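# Hang ball-filled basket level on stand peg by cord

## Task

Using its cord handle, hang the shallow basket on the peg of the stand so it sits as level as possible; the task counts as failed unless every ball finishes inside the basket.

## Robot and tools

Robot: two arms, left_arm and right_arm, each a six-joint arm with a two-finger parallel gripper and a wrist camera. Scene frame: origin at table-top height, halfway between the nominal arm bases; +x points out over the table, +y toward left_arm, +z up. Calibrated bases: left_arm at (-0.031, +0.343, 0) m, right_arm at (-0.002, -0.337, 0) m, each turned only slightly about z. Arm names do not match image sides. A camera stand is fixed behind the arms.

Gripper axes: fingers extend along the gripper's +z and separate along its y. The reported end_effector_position is the pinch point, just behind the fingertips.

execute_actions(actions, cameras): actions is a list of actions; each action is a table of at most 15 rows, and each row spans one control step of 1/30 s. If fewer rows are given, the final row repeats until 15 steps pass. Every row holds 14 numbers in [-1, 1], one shared list covering both arms: left_arm dx, dy, dz, rx, ry, rz, opening, then right_arm with the same seven. dx..rz are an offset (not a pose) from that arm's Hand target as it stood when the action began, measured along that Hand target's own axes. Rows do not add up; each is relative to the same starting point. A fresh action starts from the updated Hand target, so sending the same offset again moves further. Scale: 1.0 equals 0.6 m of travel or 180 degrees; rx, ry, rz form one rotation vector. Opening is absolute, not an offset: +1 fully open (about 87 mm between pads), +0.5 about 69 mm, 0 about 43 mm, -0.5 about 18 mm, -1 closed. A 0 in the opening slot closes partway, so resend the present opening to leave a gripper alone. Sending six zeros for an arm re-requests its current Hand target. cameras: list of names, ["all"], [] or null. An empty actions list returns images and full status.

move(target, speed, blend, opening_speed, blocking, cameras): target is one 14-number row (same layout, scale and per-Hand-target axes as above) or a list of up to 15 such rows; every row is an offset from the Hand targets at the move's start, not from the previous row. Paths are straight lines, all arms finish together, the whole list shares 10 s. speed: m/s, 0.002 to 2.9 (default 0.25), one value or one per target; rotation is capped at twice that in rad/s. blend: corner rounding in metres (0 = stop at each row). opening_speed: rate of the opening command per second on the -1..+1 scale, at least 0.2. blocking=false returns after about 0.5 s while motion continues. Openings in later rows apply only after the arms come to rest at that row. Paths do not avoid obstacles or the other arm. The result adds a move: line giving the ending (done, off_target, moving, held, fault) and limits (paced = pose clipped, held = steps withheld).

wait(seconds 0 to 10, cameras): lets time run with commands held. stop(cameras): brakes a running move. zoom_image(camera, region [x0, y0, x1, y1] in pixels, at most 504 by 504): enlarges part of the newest image of one of cam_head_left, cam_head_right, cam_high, cam_low, cam_left_wrist, cam_right_wrist (all 896x504). read_manual(section "licences"): URDF licence text only. finished_scene(scene): pass the current scene number; ends the scene irreversibly, and the basket must stay hung and balls inside without the robot.

Results: end_effector_position (m) and end_effector_quat_wxyz are in the scene frame. Hand target is the last commanded pose after clipping; the next offsets start there. The gripper often stops short of it, so check position and tilt after each move and send the leftover as an offset. Orientation commands are clipped to 40 degrees from the current measured orientation each step. Tool commands shows current gripper commands. grip_measured uses the same -1..+1 scale as opening (may be off by about 1 mm); in Joint positions the gripper reading is 0 closed to 1 open. To hold something, command roughly 0.04 below the reading at first contact for full force, less for a lighter grip. Joint velocities may read within noise. Joint torques include arm weight and friction; joints 1 to 3 wrap at ±28 N m. MOTOR HOT appears at 75 °C; an OVER-TEMPERATURE FAULT at 90 °C folds that arm and disables it. Avoid long stretched holds and pushing toward unreachable poses.

Cautions: do not drop the basket or spill balls; nothing may fall or be left off the table. Move slowly near contact, since faster motion and targets set deeper past contact press harder. Keep the two grippers, wrist cameras and arms apart; the clearance check does not protect grippers from each other, and a press between arms can fail the task. Never close one gripper on the other's fingers. Do not route a path close to an arm's own base. Avoid straining camera cables and hitting the stand or table. Occasional small pushes may disturb loose objects.

Each tool is called after "Request:" in YAML: its name, and indented under it one key for each argument.

## Session

Request:
execute_actions:
  actions: []

Scene clock: 0.00 s.
left_arm: end_effector_position=(+0.3453, +0.3205, +0.0421) grip_measured=+0.976 end_effector_quat_wxyz=(+0.549, -0.002, +0.836, -0.008) | right_arm: end_effector_position=(+0.3672, -0.3384, +0.0383) grip_measured=+1.000 end_effector_quat_wxyz=(+0.555, +0.014, +0.832, -0.003)
Joint positions: left_arm=[-0.053 1.525 0.384 0.732 -0.071 -0.048 0.988] | right_arm=[-0.01 1.521 0.336 0.789 0.024 0.022 1]
Joint velocities: within noise
Joint torques (N m): no reading
Heat: left arm: 36 °C; right arm: 32 °C.
Hand target: left_arm +0.3502, +0.3200, +0.0504; +0.560, -0.003, +0.829, -0.009 | right_arm +0.3699, -0.3384, +0.0427; +0.560, +0.014, +0.829, -0.003
Tool commands: left_gripper/opening=+1.0 right_gripper/opening=+1.0

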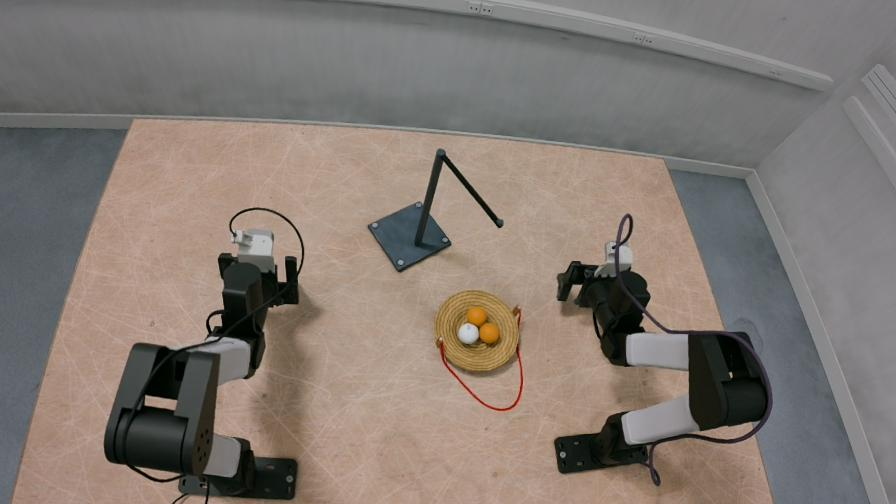

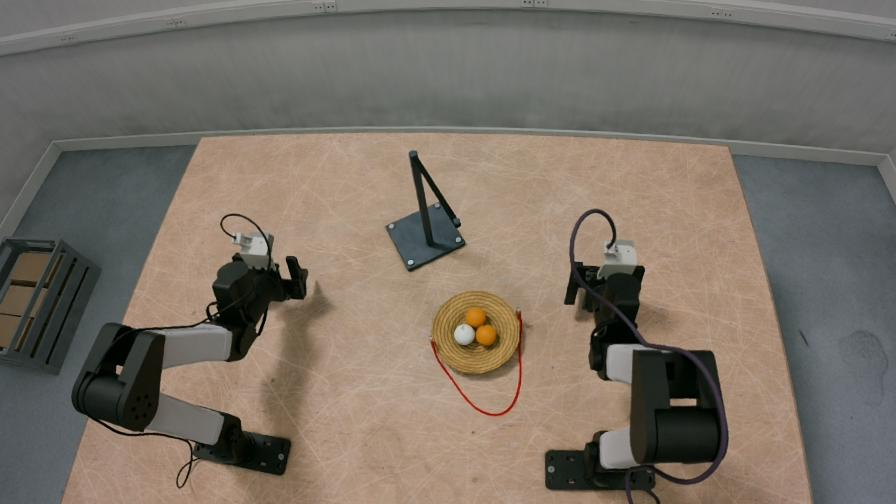

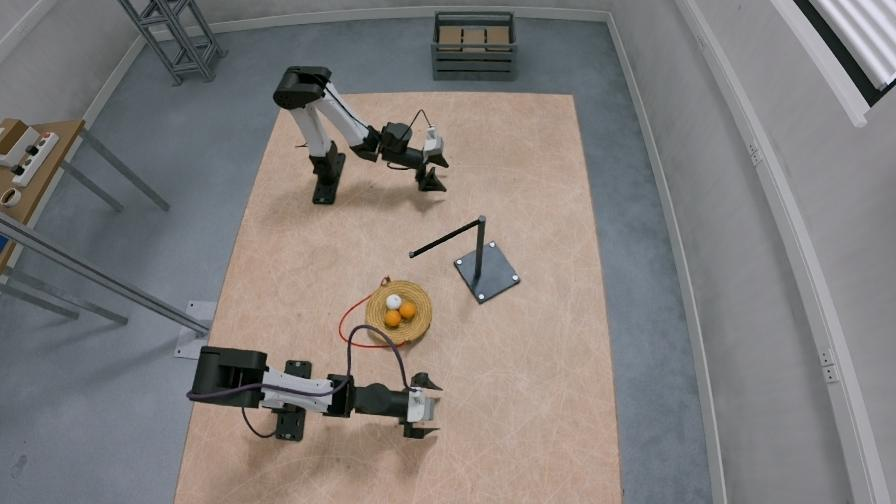

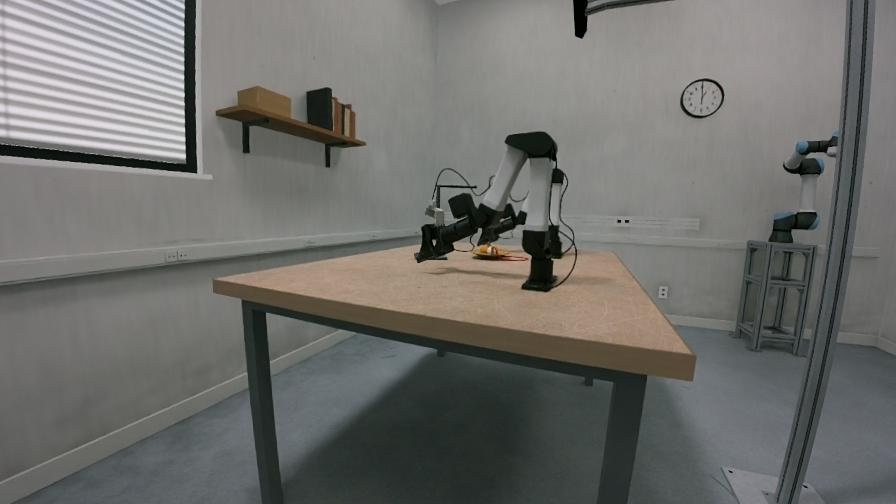

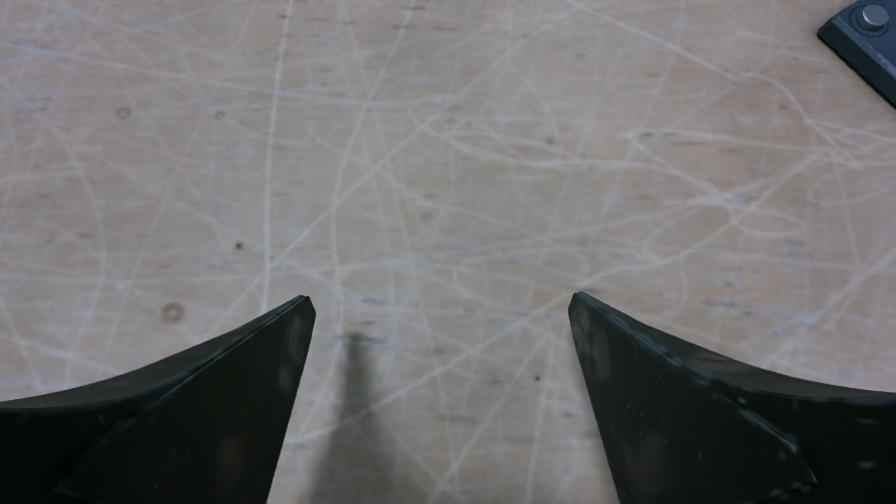

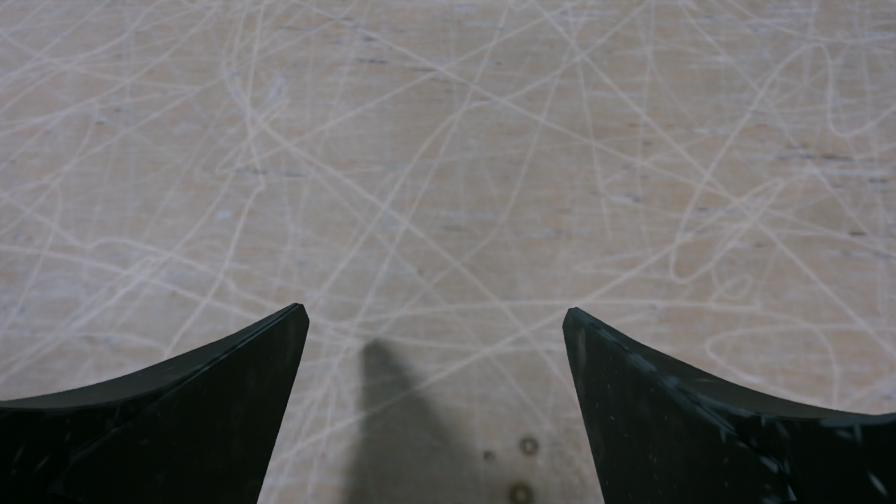

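Request:
zoom_image:
  camera: "cam_head_left"
  region: [350, 130, 570, 430]

Request:
zoom_image:
  camera: "cam_head_right"
  region: [350, 130, 570, 430]

Request:
zoom_image:
  camera: "cam_high"
  region: [320, 200, 540, 370]

Request:
zoom_image:
  camera: "cam_low"
  region: [400, 120, 600, 300]

Scaled by 1.680 from the camera's 896x504 image, which has a finer 1280x720 frame.

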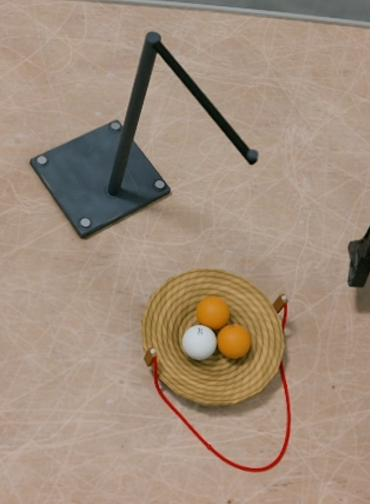

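Scaled by 1.680 from the camera's 896x504 image, which has a finer 1280x720 frame.

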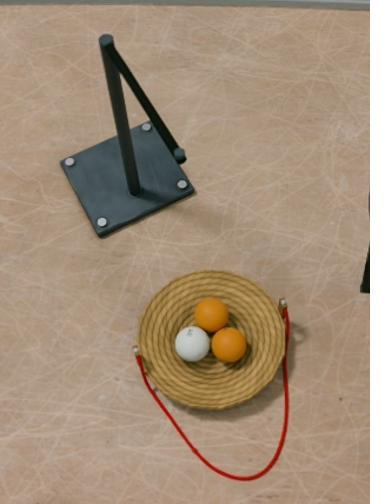

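Scaled by 2.291 from the camera's 896x504 image, which has a finer 1280x720 frame.

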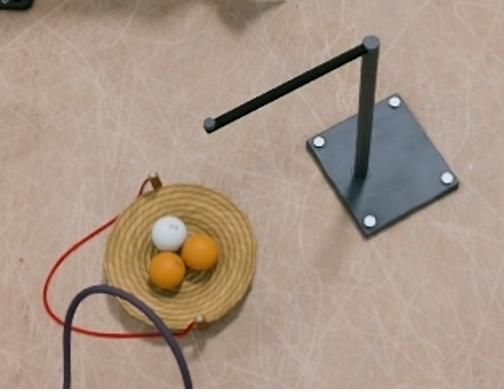

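Scaled by 2.520 from the camera's 896x504 image, which has a finer 1280x720 frame.

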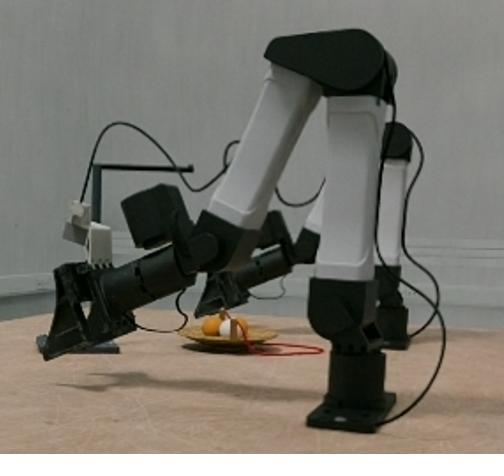

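Request:
zoom_image:
  camera: "cam_head_left"
  region: [160, 380, 320, 504]

Request:
zoom_image:
  camera: "cam_head_left"
  region: [540, 400, 700, 500]

Request:
zoom_image:
  camera: "cam_head_right"
  region: [520, 400, 700, 504]

Request:
zoom_image:
  camera: "cam_high"
  region: [250, 340, 350, 450]

Request:
zoom_image:
  camera: "cam_high"
  region: [280, 130, 380, 220]

Scaled by 3.150 from the camera's 896x504 image, which has a finer 1280x720 frame.

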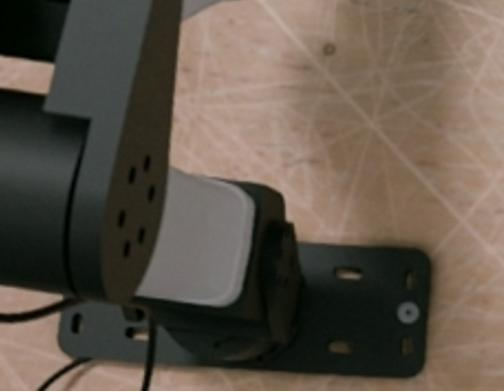

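Scaled by 3.150 from the camera's 896x504 image, which has a finer 1280x720 frame.

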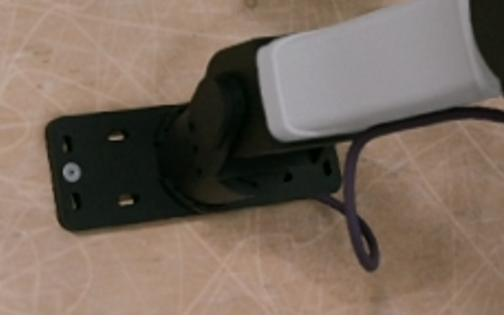

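Scaled by 2.800 from the camera's 896x504 image, which has a finer 1280x720 frame.

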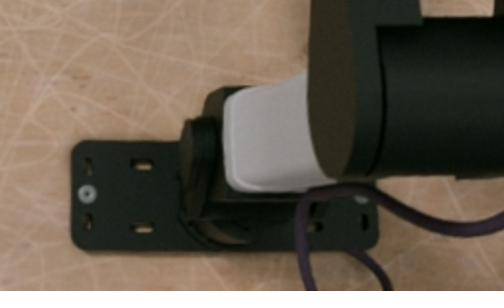

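Scaled by 4.582 from the camera's 896x504 image, which has a finer 1280x720 frame.

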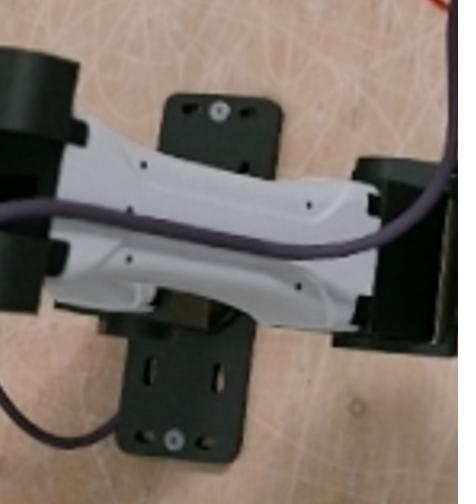

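Scaled by 5.040 from the camera's 896x504 image, which has a finer 1280x720 frame.

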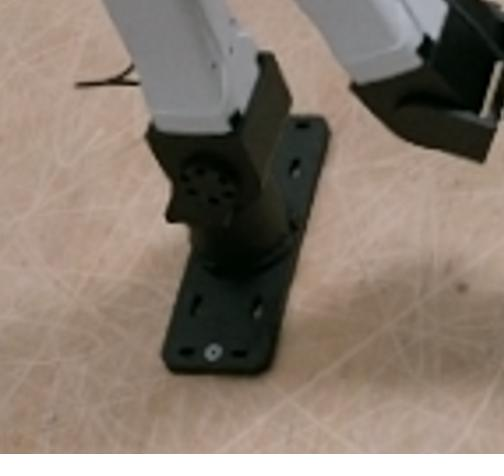

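Request:
zoom_image:
  camera: "cam_head_left"
  region: [425, 280, 535, 420]

Request:
zoom_image:
  camera: "cam_head_right"
  region: [420, 280, 530, 420]

Request:
zoom_image:
  camera: "cam_high"
  region: [330, 265, 450, 355]

Scaled by 3.600 from the camera's 896x504 image, which has a finer 1280x720 frame.

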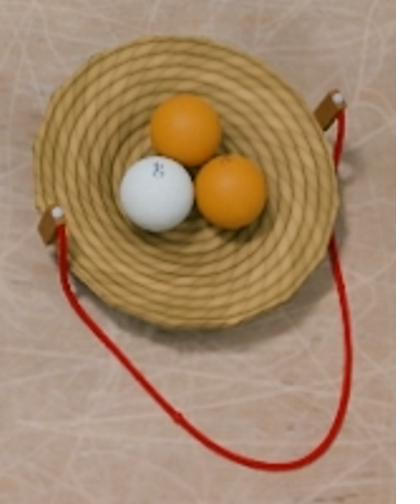

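Scaled by 3.600 from the camera's 896x504 image, which has a finer 1280x720 frame.

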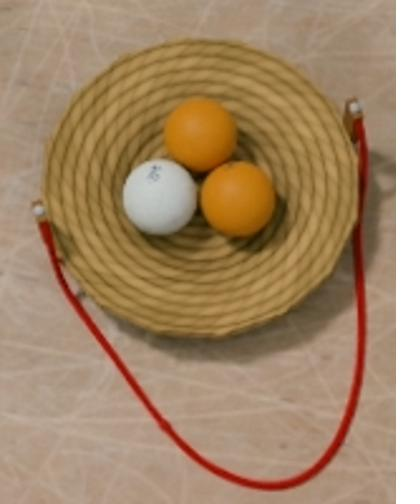

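Scaled by 4.200 from the camera's 896x504 image, which has a finer 1280x720 frame.

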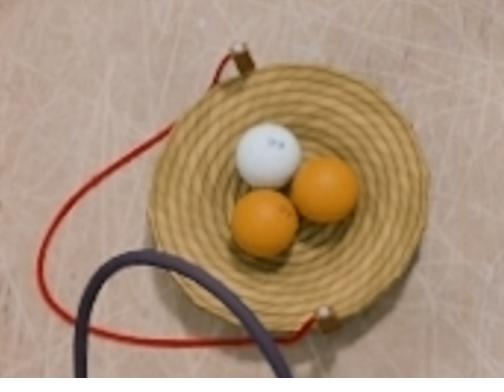

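Request:
move:
  target: [0,0,0,0,0,0,1, -0.1017,0.2237,-0.4433,-0.366,0.2446,-0.546,0.2]
  speed: 0.25
  cameras: ["all"]

Scene clock: 466.97 s.
left_arm: end_effector_position=(+0.3453, +0.3205, +0.0421) grip_measured=+0.976 end_effector_quat_wxyz=(+0.549, -0.002, +0.836, -0.008) | right_arm: end_effector_position=(+0.1475, -0.2013, +0.1923) grip_measured=+0.200 end_effector_quat_wxyz=(-0.023, +0.823, -0.568, +0.001)
Joint positions: left_arm=[-0.053 1.525 0.384 0.732 -0.071 -0.048 0.988] | right_arm=[0.899 1.367 1.41 -1.568 0 -1.019 0.6]
Joint torques (N m): left_arm=[-0.21 -6.02 5.79 1.75 0.07 -0.24] | right_arm=[0.62 -3.32 6.99 0.23 0.07 -0.11]
Heat: left arm: 42 °C; right arm: 34 °C.
Hand target: left_arm +0.3502, +0.3200, +0.0504; +0.560, -0.003, +0.829, -0.009 | right_arm +0.1495, -0.2001, +0.2002; +0.000, +0.829, -0.560, +0.000
Off the commanded pose: left_arm 0.010 m, 1 deg | right_arm 0.008 m, 3 deg.
joint sent to its limit (right arm) — joint 4 (wrist pitch), lower limit. The joint targets are off in orientation, not in position.
move: off_target (right_arm)
camera_calibration:
cam_right_wrist: T_world_to_cam=[[0.928223, 0.369769, 0.0409096, -0.0744154], [0.221227, -0.637035, 0.738407, -0.278686], [0.299101, -0.676356, -0.673113, 0.0948719], [0, 0, 0, 1]] pos_world=[0.102351, -0.0858489, 0.272687]

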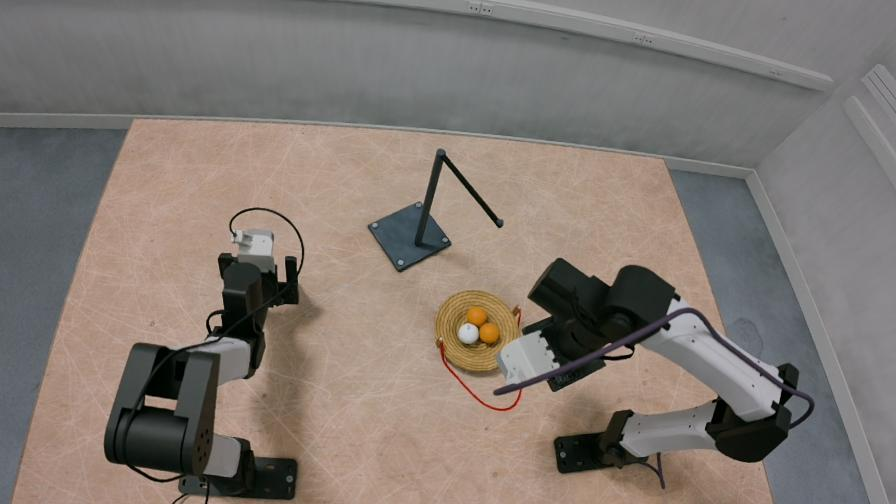

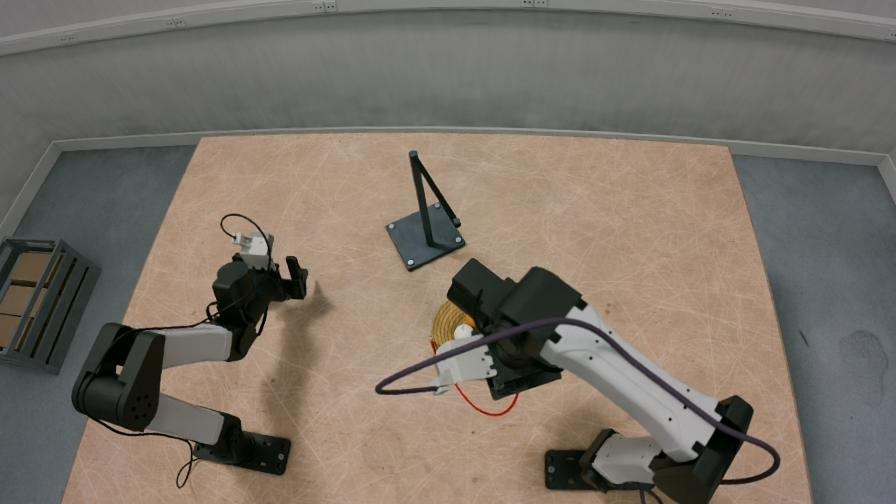

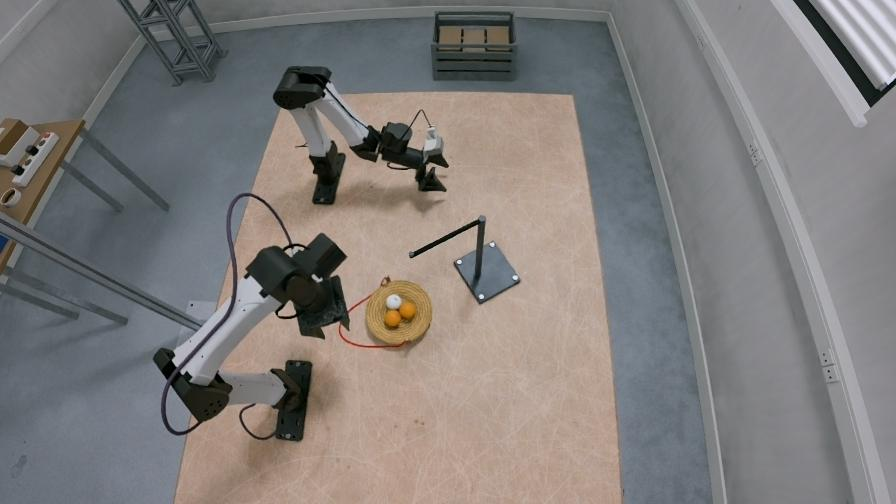

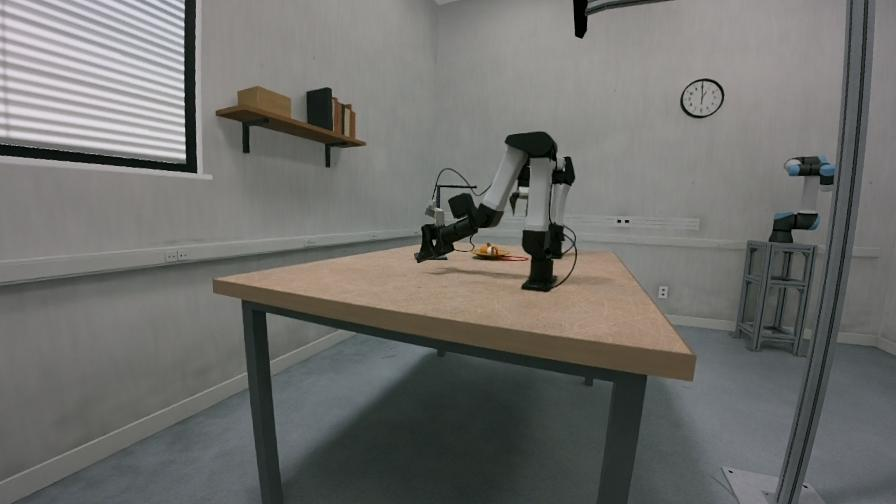

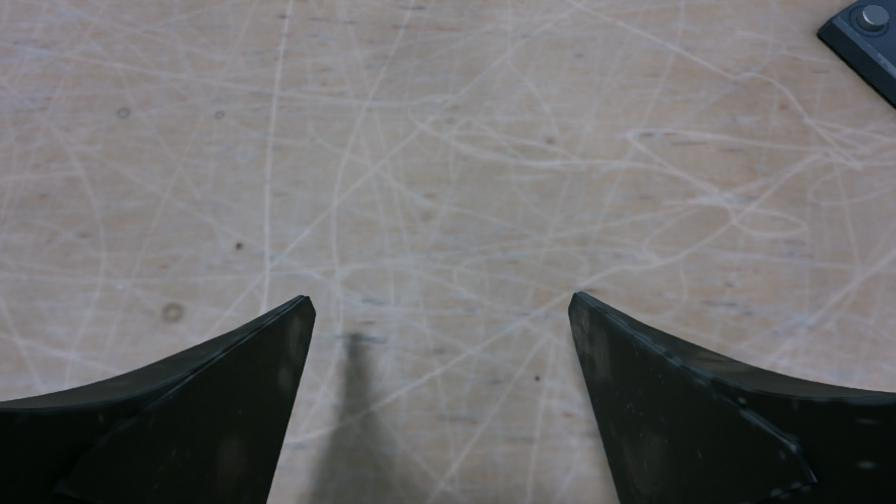

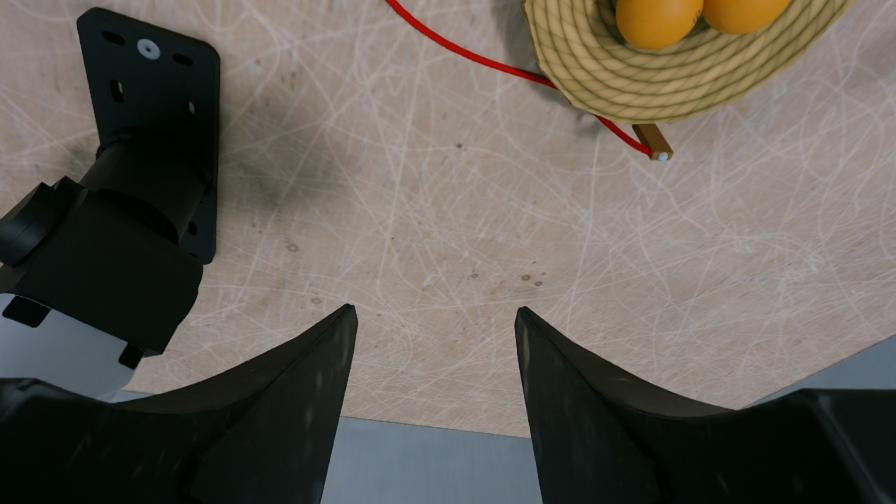

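Request:
zoom_image:
  camera: "cam_high"
  region: [240, 220, 400, 360]

Request:
zoom_image:
  camera: "cam_head_left"
  region: [440, 250, 680, 430]

Request:
zoom_image:
  camera: "cam_right_wrist"
  region: [330, 0, 834, 260]

Scaled by 3.150 from the camera's 896x504 image, which has a finer 1280x720 frame.

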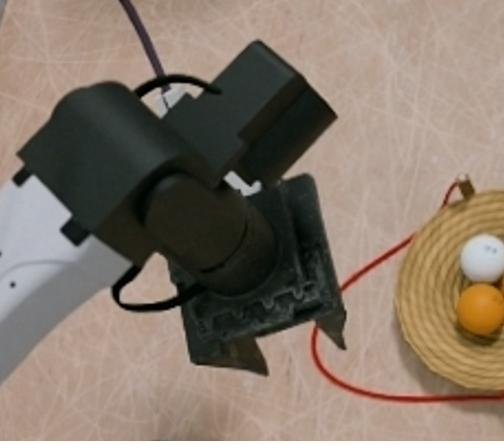

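Scaled by 2.100 from the camera's 896x504 image, which has a finer 1280x720 frame.

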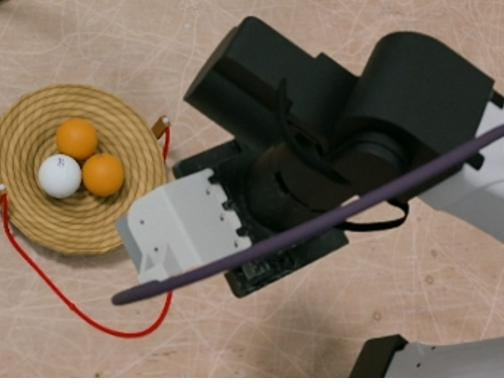

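Scaled by 1.000.

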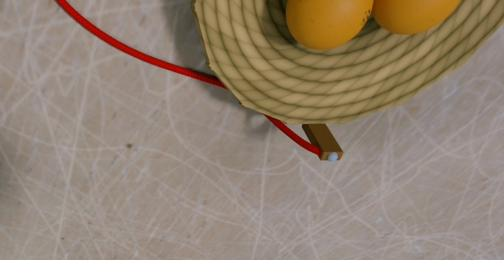

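Request:
move:
  target: [0,0,0,0,0,0,1, -0.1091,0.0560,0.2170,0,0,0,0.2]
  speed: 0.2
  cameras: ["cam_right_wrist","cam_high","cam_head_left","cam_head_right"]

Scene clock: 547.53 s.
left_arm: end_effector_position=(+0.3453, +0.3205, +0.0421) grip_measured=+0.976 end_effector_quat_wxyz=(+0.549, -0.002, +0.836, -0.008) | right_arm: end_effector_position=(+0.0964, -0.1517, +0.0749) grip_measured=+0.200 end_effector_quat_wxyz=(-0.006, +0.830, -0.557, +0.000)
Joint positions: left_arm=[-0.053 1.525 0.384 0.732 -0.071 -0.048 0.988] | right_arm=[1.205 1.45 1.007 -1.116 0.002 -0.74 0.6]
Joint torques (N m): left_arm=[-0.25 -6.12 5.75 1.72 0.06 -0.26] | right_arm=[0.58 -2.81 4.33 0.39 -0.03 0.17]
Heat: left arm: 43 °C; right arm: 36 °C.
Hand target: left_arm +0.3502, +0.3200, +0.0504; +0.560, -0.003, +0.829, -0.009 | right_arm +0.0938, -0.1518, +0.0701; +0.000, +0.829, -0.560, +0.000
Off the commanded pose: left_arm 0.010 m, 1 deg | right_arm 0.006 m, 1 deg.
move: done
camera_calibration:
cam_right_wrist: T_world_to_cam=[[0.918543, 0.395164, 0.0111199, -0.0333988], [0.253701, -0.610823, 0.750021, -0.149143], [0.303174, -0.686106, -0.661321, 0.0619036], [0, 0, 0, 1]] pos_world=[0.0497484, -0.0354294, 0.15317]
Images, in order (width x height): cam_head_left 896x504, cam_head_right 896x504, cam_high 896x504, cam_right_wrist 896x504.

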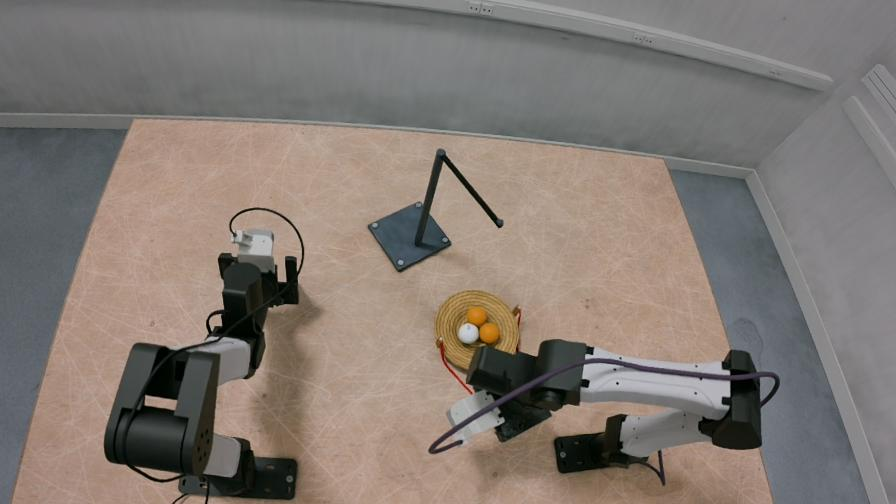

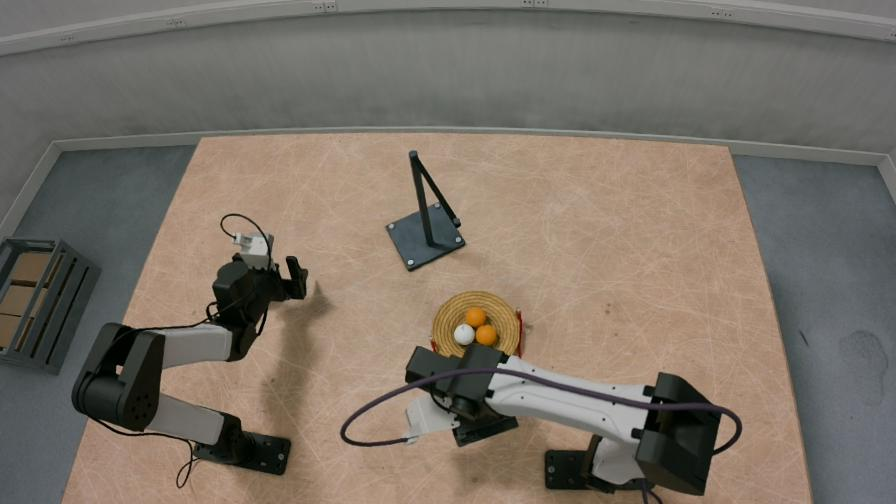

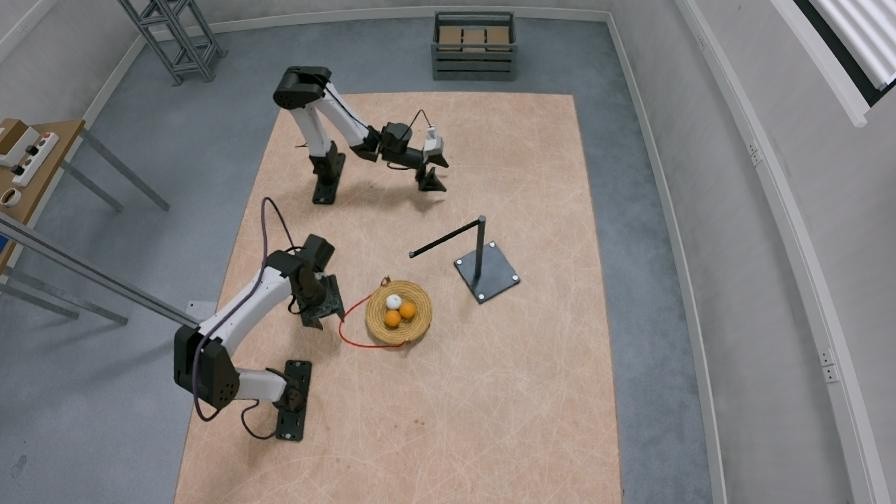

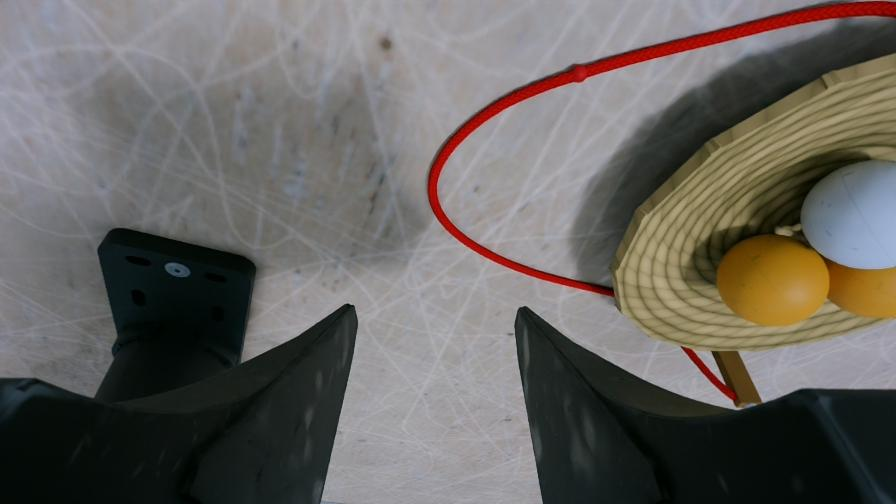

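Request:
move:
  target: [0,0,0,0,0,0,1, 0,0.0061,0.0833,0,0,0,0]
  speed: 0.1
  cameras: ["cam_right_wrist","cam_high"]

Scene clock: 596.67 s.
left_arm: end_effector_position=(+0.3453, +0.3205, +0.0421) grip_measured=+0.976 end_effector_quat_wxyz=(+0.549, -0.002, +0.836, -0.008) | right_arm: end_effector_position=(+0.0934, -0.1521, +0.0251) grip_measured=+0.000 end_effector_quat_wxyz=(-0.007, +0.830, -0.558, +0.000)
Joint positions: left_arm=[-0.053 1.525 0.384 0.732 -0.071 -0.048 0.988] | right_arm=[1.216 1.506 0.849 -0.901 0.002 -0.728 0.5]
Joint torques (N m): left_arm=[-0.18 -6.08 5.76 1.72 0.05 -0.27] | right_arm=[0.65 -2.78 4.1 0.38 -0.02 0.17]
Heat: left arm: 43 °C; right arm: 34 °C.
Hand target: left_arm +0.3502, +0.3200, +0.0504; +0.560, -0.003, +0.829, -0.009 | right_arm +0.0904, -0.1531, +0.0201; +0.000, +0.829, -0.560, +0.000
Off the commanded pose: left_arm 0.010 m, 1 deg | right_arm 0.006 m, 1 deg.
move: done
camera_calibration:
cam_right_wrist: T_world_to_cam=[[0.919016, 0.394037, 0.0120161, -0.0302715], [0.252702, -0.612226, 0.749214, -0.111322], [0.302574, -0.685503, -0.662219, 0.0297529], [0, 0, 0, 1]] pos_world=[0.0469488, -0.0358304, 0.103471]
Images, in order (width x height): cam_high 896x504, cam_right_wrist 896x504.

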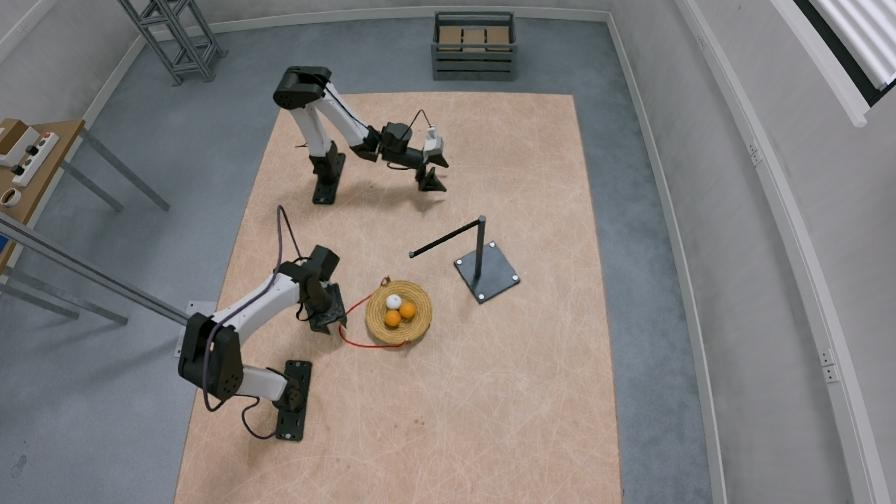

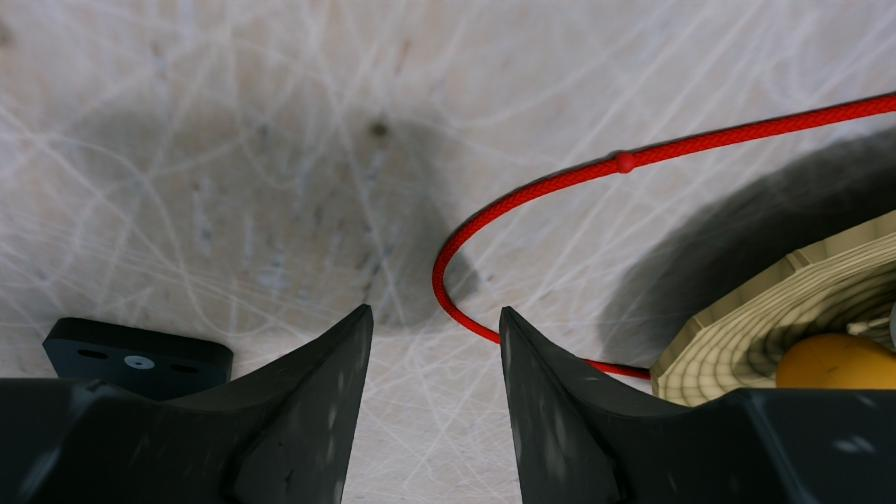

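Request:
move:
  target: [0,0,0,0,0,0,1, 0.0028,-0.0008,0.0283,0,0,0,0]
  speed: 0.05
  cameras: ["cam_right_wrist"]

Scene clock: 611.67 s.
left_arm: end_effector_position=(+0.3453, +0.3205, +0.0421) grip_measured=+0.976 end_effector_quat_wxyz=(+0.549, -0.002, +0.836, -0.008) | right_arm: end_effector_position=(+0.0933, -0.1525, +0.0083) grip_measured=+0.000 end_effector_quat_wxyz=(-0.007, +0.830, -0.558, -0.001)
Joint positions: left_arm=[-0.053 1.525 0.384 0.732 -0.071 -0.048 0.988] | right_arm=[1.216 1.536 0.803 -0.825 0.002 -0.728 0.5]
Joint torques (N m): left_arm=[-0.2 -6.11 5.68 1.72 0.06 -0.29] | right_arm=[0.1 -2.8 3.88 0.38 -0.02 0.11]
Heat: left arm: 43 °C; right arm: 34 °C.
Hand target: left_arm +0.3502, +0.3200, +0.0504; +0.560, -0.003, +0.829, -0.009 | right_arm +0.0915, -0.1545, +0.0031; +0.000, +0.829, -0.560, +0.000
Off the commanded pose: left_arm 0.010 m, 1 deg | right_arm 0.006 m, 1 deg.
move: done
camera_calibration:
cam_right_wrist: T_world_to_cam=[[0.918999, 0.39406, 0.0125532, -0.0297741], [0.252517, -0.612758, 0.748841, -0.0989832], [0.30278, -0.685014, -0.662631, 0.018524], [0, 0, 0, 1]] pos_world=[0.0467486, -0.0362307, 0.086771]
Images, in order (width x height): cam_right_wrist 896x504.

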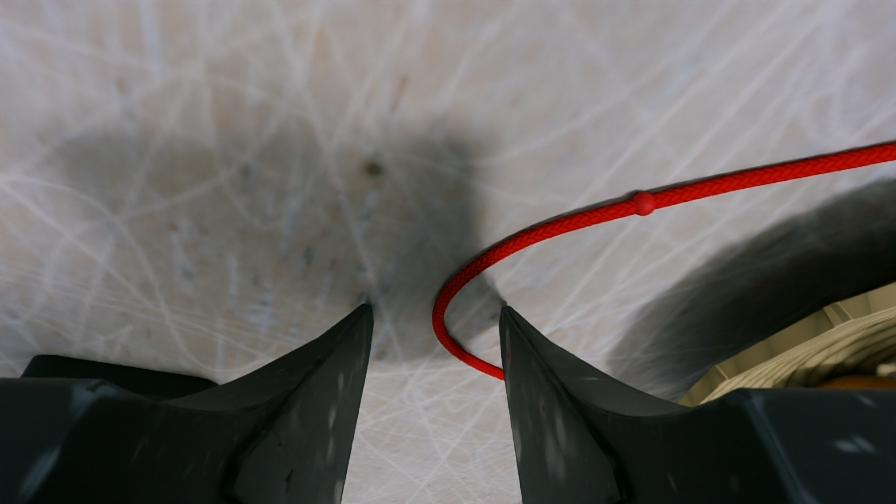

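Request:
move:
  target: [0,0,0,0,0,0,1, 0,0,0,0,0,0,-1]
  speed: 0.05
  opening_speed: 0.8
  cameras: ["cam_right_wrist"]

Scene clock: 617.90 s.
left_arm: end_effector_position=(+0.3453, +0.3205, +0.0421) grip_measured=+0.976 end_effector_quat_wxyz=(+0.549, -0.002, +0.836, -0.008) | right_arm: end_effector_position=(+0.0934, -0.1523, +0.0082) grip_measured=-0.901 end_effector_quat_wxyz=(-0.007, +0.830, -0.558, -0.001)
Joint positions: left_arm=[-0.053 1.525 0.384 0.732 -0.071 -0.048 0.988] | right_arm=[1.216 1.536 0.803 -0.824 0.002 -0.728 0.049]
Joint torques (N m): left_arm=[-0.29 -6.09 5.87 1.73 0.09 -0.3] | right_arm=[0.12 -2.85 3.9 0.39 -0.01 0.1]
Heat: left arm: 43 °C; right arm: 33 °C.
Hand target: left_arm +0.3502, +0.3200, +0.0504; +0.560, -0.003, +0.829, -0.009 | right_arm +0.0915, -0.1545, +0.0031; +0.000, +0.829, -0.560, +0.000
Off the commanded pose: left_arm 0.010 m, 1 deg | right_arm 0.006 m, 1 deg.
move: done
camera_calibration:
cam_right_wrist: T_world_to_cam=[[0.918993, 0.394057, 0.0131207, -0.0299542], [0.252295, -0.613306, 0.748467, -0.0989246], [0.302985, -0.684525, -0.663042, 0.018606], [0, 0, 0, 1]] pos_world=[0.0468485, -0.0361311, 0.0867714]
Images, in order (width x height): cam_right_wrist 896x504.

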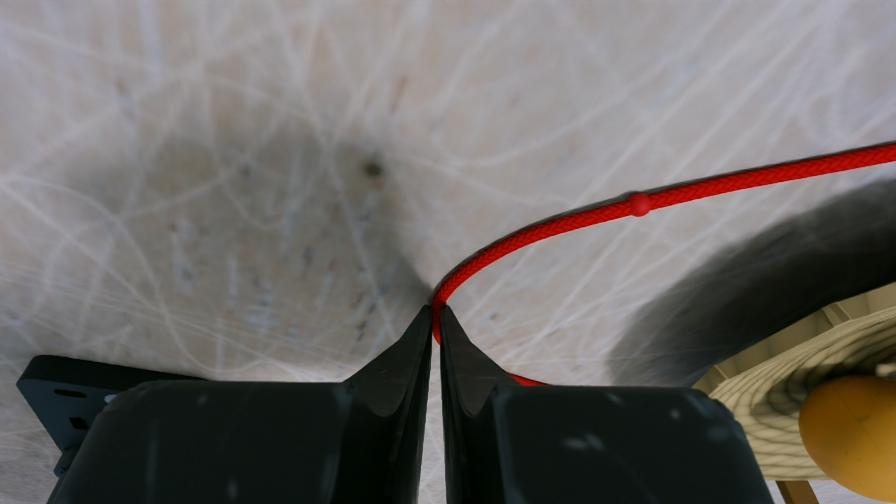

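Request:
move:
  target:
    - [0,0,0,0,0,0,1, 0,-0.0333,-0.1,0.028,0,0,-1]
    - [0,0,0,0,0,0,1, 0.001,-0.1167,-0.2167,0.083,0,0,-1]
    - [0,0,0,0,0,0,1, 0.003,-0.2167,-0.3167,0.156,0,0,-1]
    - [0,0,0,0,0,0,1, 0.0043,-0.2805,-0.395,0.222,0,0,-1]
  speed: 0.12
  blend: [0.02,0.02,0.02,0]
  cameras: ["all"]

Scene clock: 653.20 s.
left_arm: end_effector_position=(+0.3453, +0.3205, +0.0421) grip_measured=+0.976 end_effector_quat_wxyz=(+0.549, -0.002, +0.836, -0.008) | right_arm: end_effector_position=(+0.2425, -0.0957, +0.2241) grip_measured=-0.901 end_effector_quat_wxyz=(-0.261, +0.788, -0.527, +0.185)
Joint positions: left_arm=[-0.053 1.525 0.384 0.732 -0.071 -0.048 0.988] | right_arm=[1.065 1.457 1.422 -1.014 0.409 -0.994 0.049]
Joint torques (N m): left_arm=[-0.13 -6.11 5.64 1.74 0.08 -0.32] | right_arm=[-0.77 -5.29 7.97 1.22 0.27 -0.11]
Heat: left arm: 43 °C; right arm: 33 °C.
Hand target: left_arm +0.3502, +0.3200, +0.0504; +0.560, -0.003, +0.829, -0.009 | right_arm +0.2487, -0.0941, +0.2401; -0.283, +0.779, -0.526, +0.191
Off the commanded pose: left_arm 0.010 m, 1 deg | right_arm 0.017 m, 3 deg.
move: off_target (right_arm)
camera_calibration:
cam_right_wrist: T_world_to_cam=[[0.725368, 0.325247, 0.606675, -0.284744], [-0.172294, -0.767495, 0.617468, -0.145835], [0.66645, -0.552418, -0.500678, 0.043376], [0, 0, 0, 1]] pos_world=[0.15251, 0.00464658, 0.284513]

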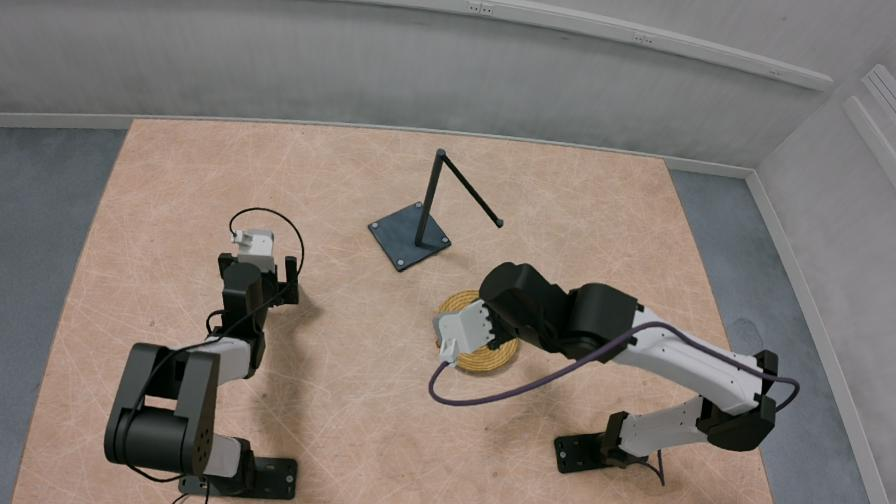

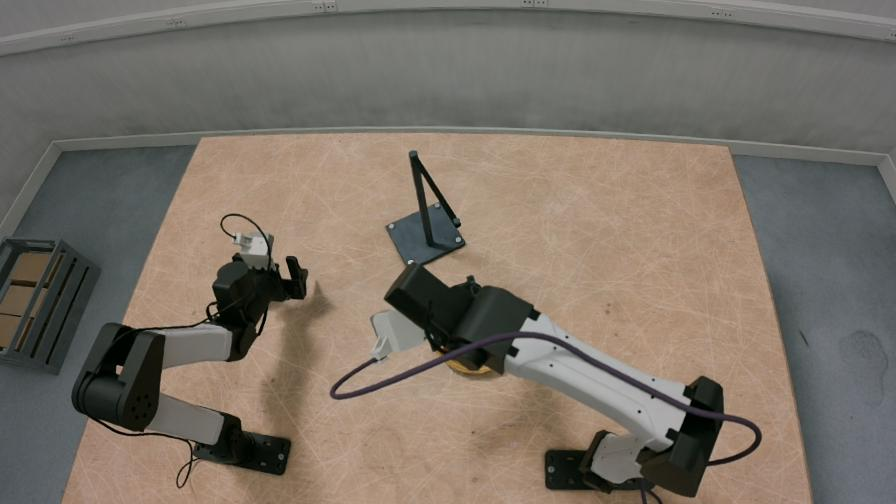

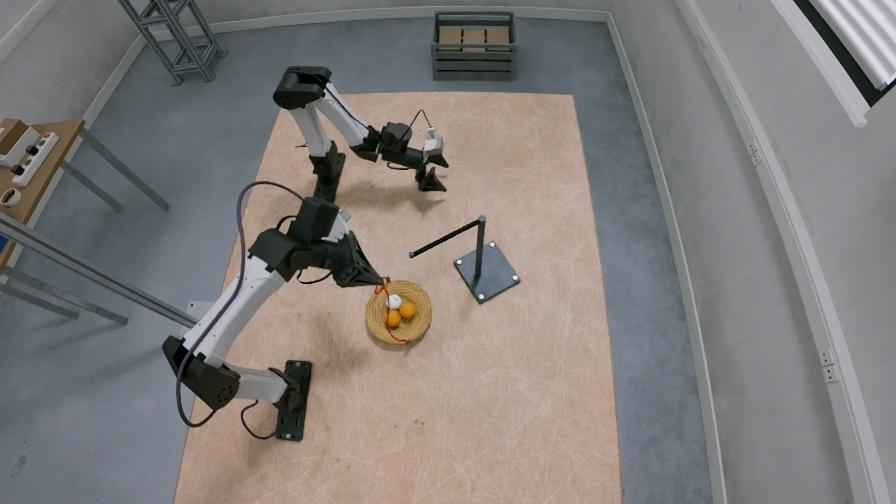

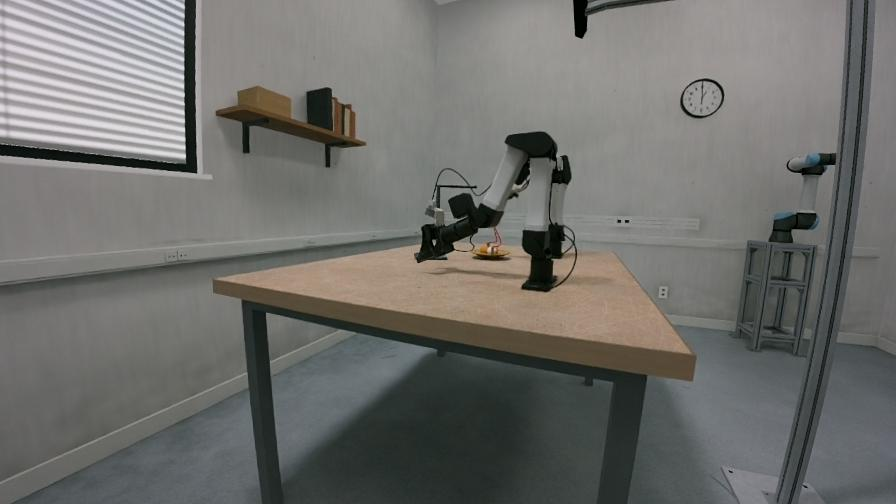

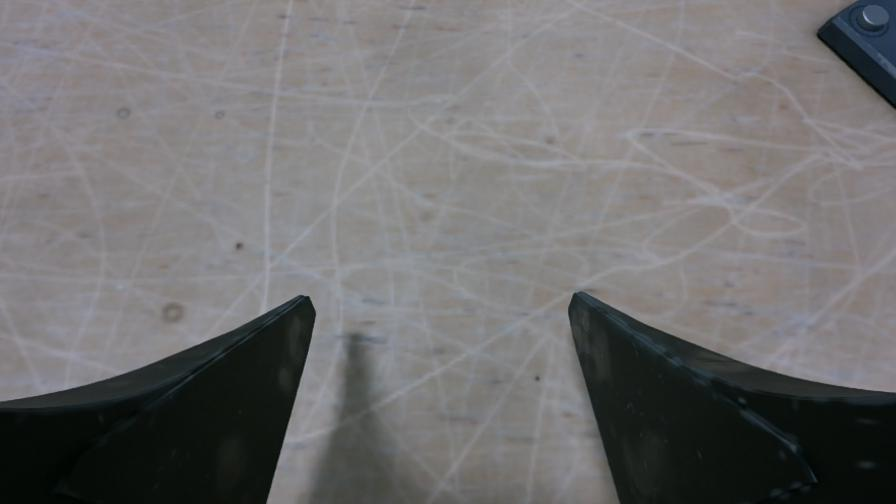

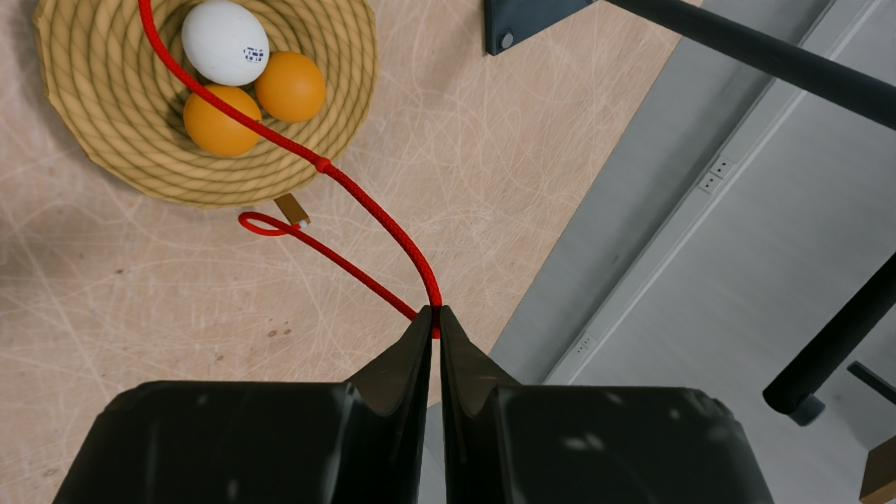

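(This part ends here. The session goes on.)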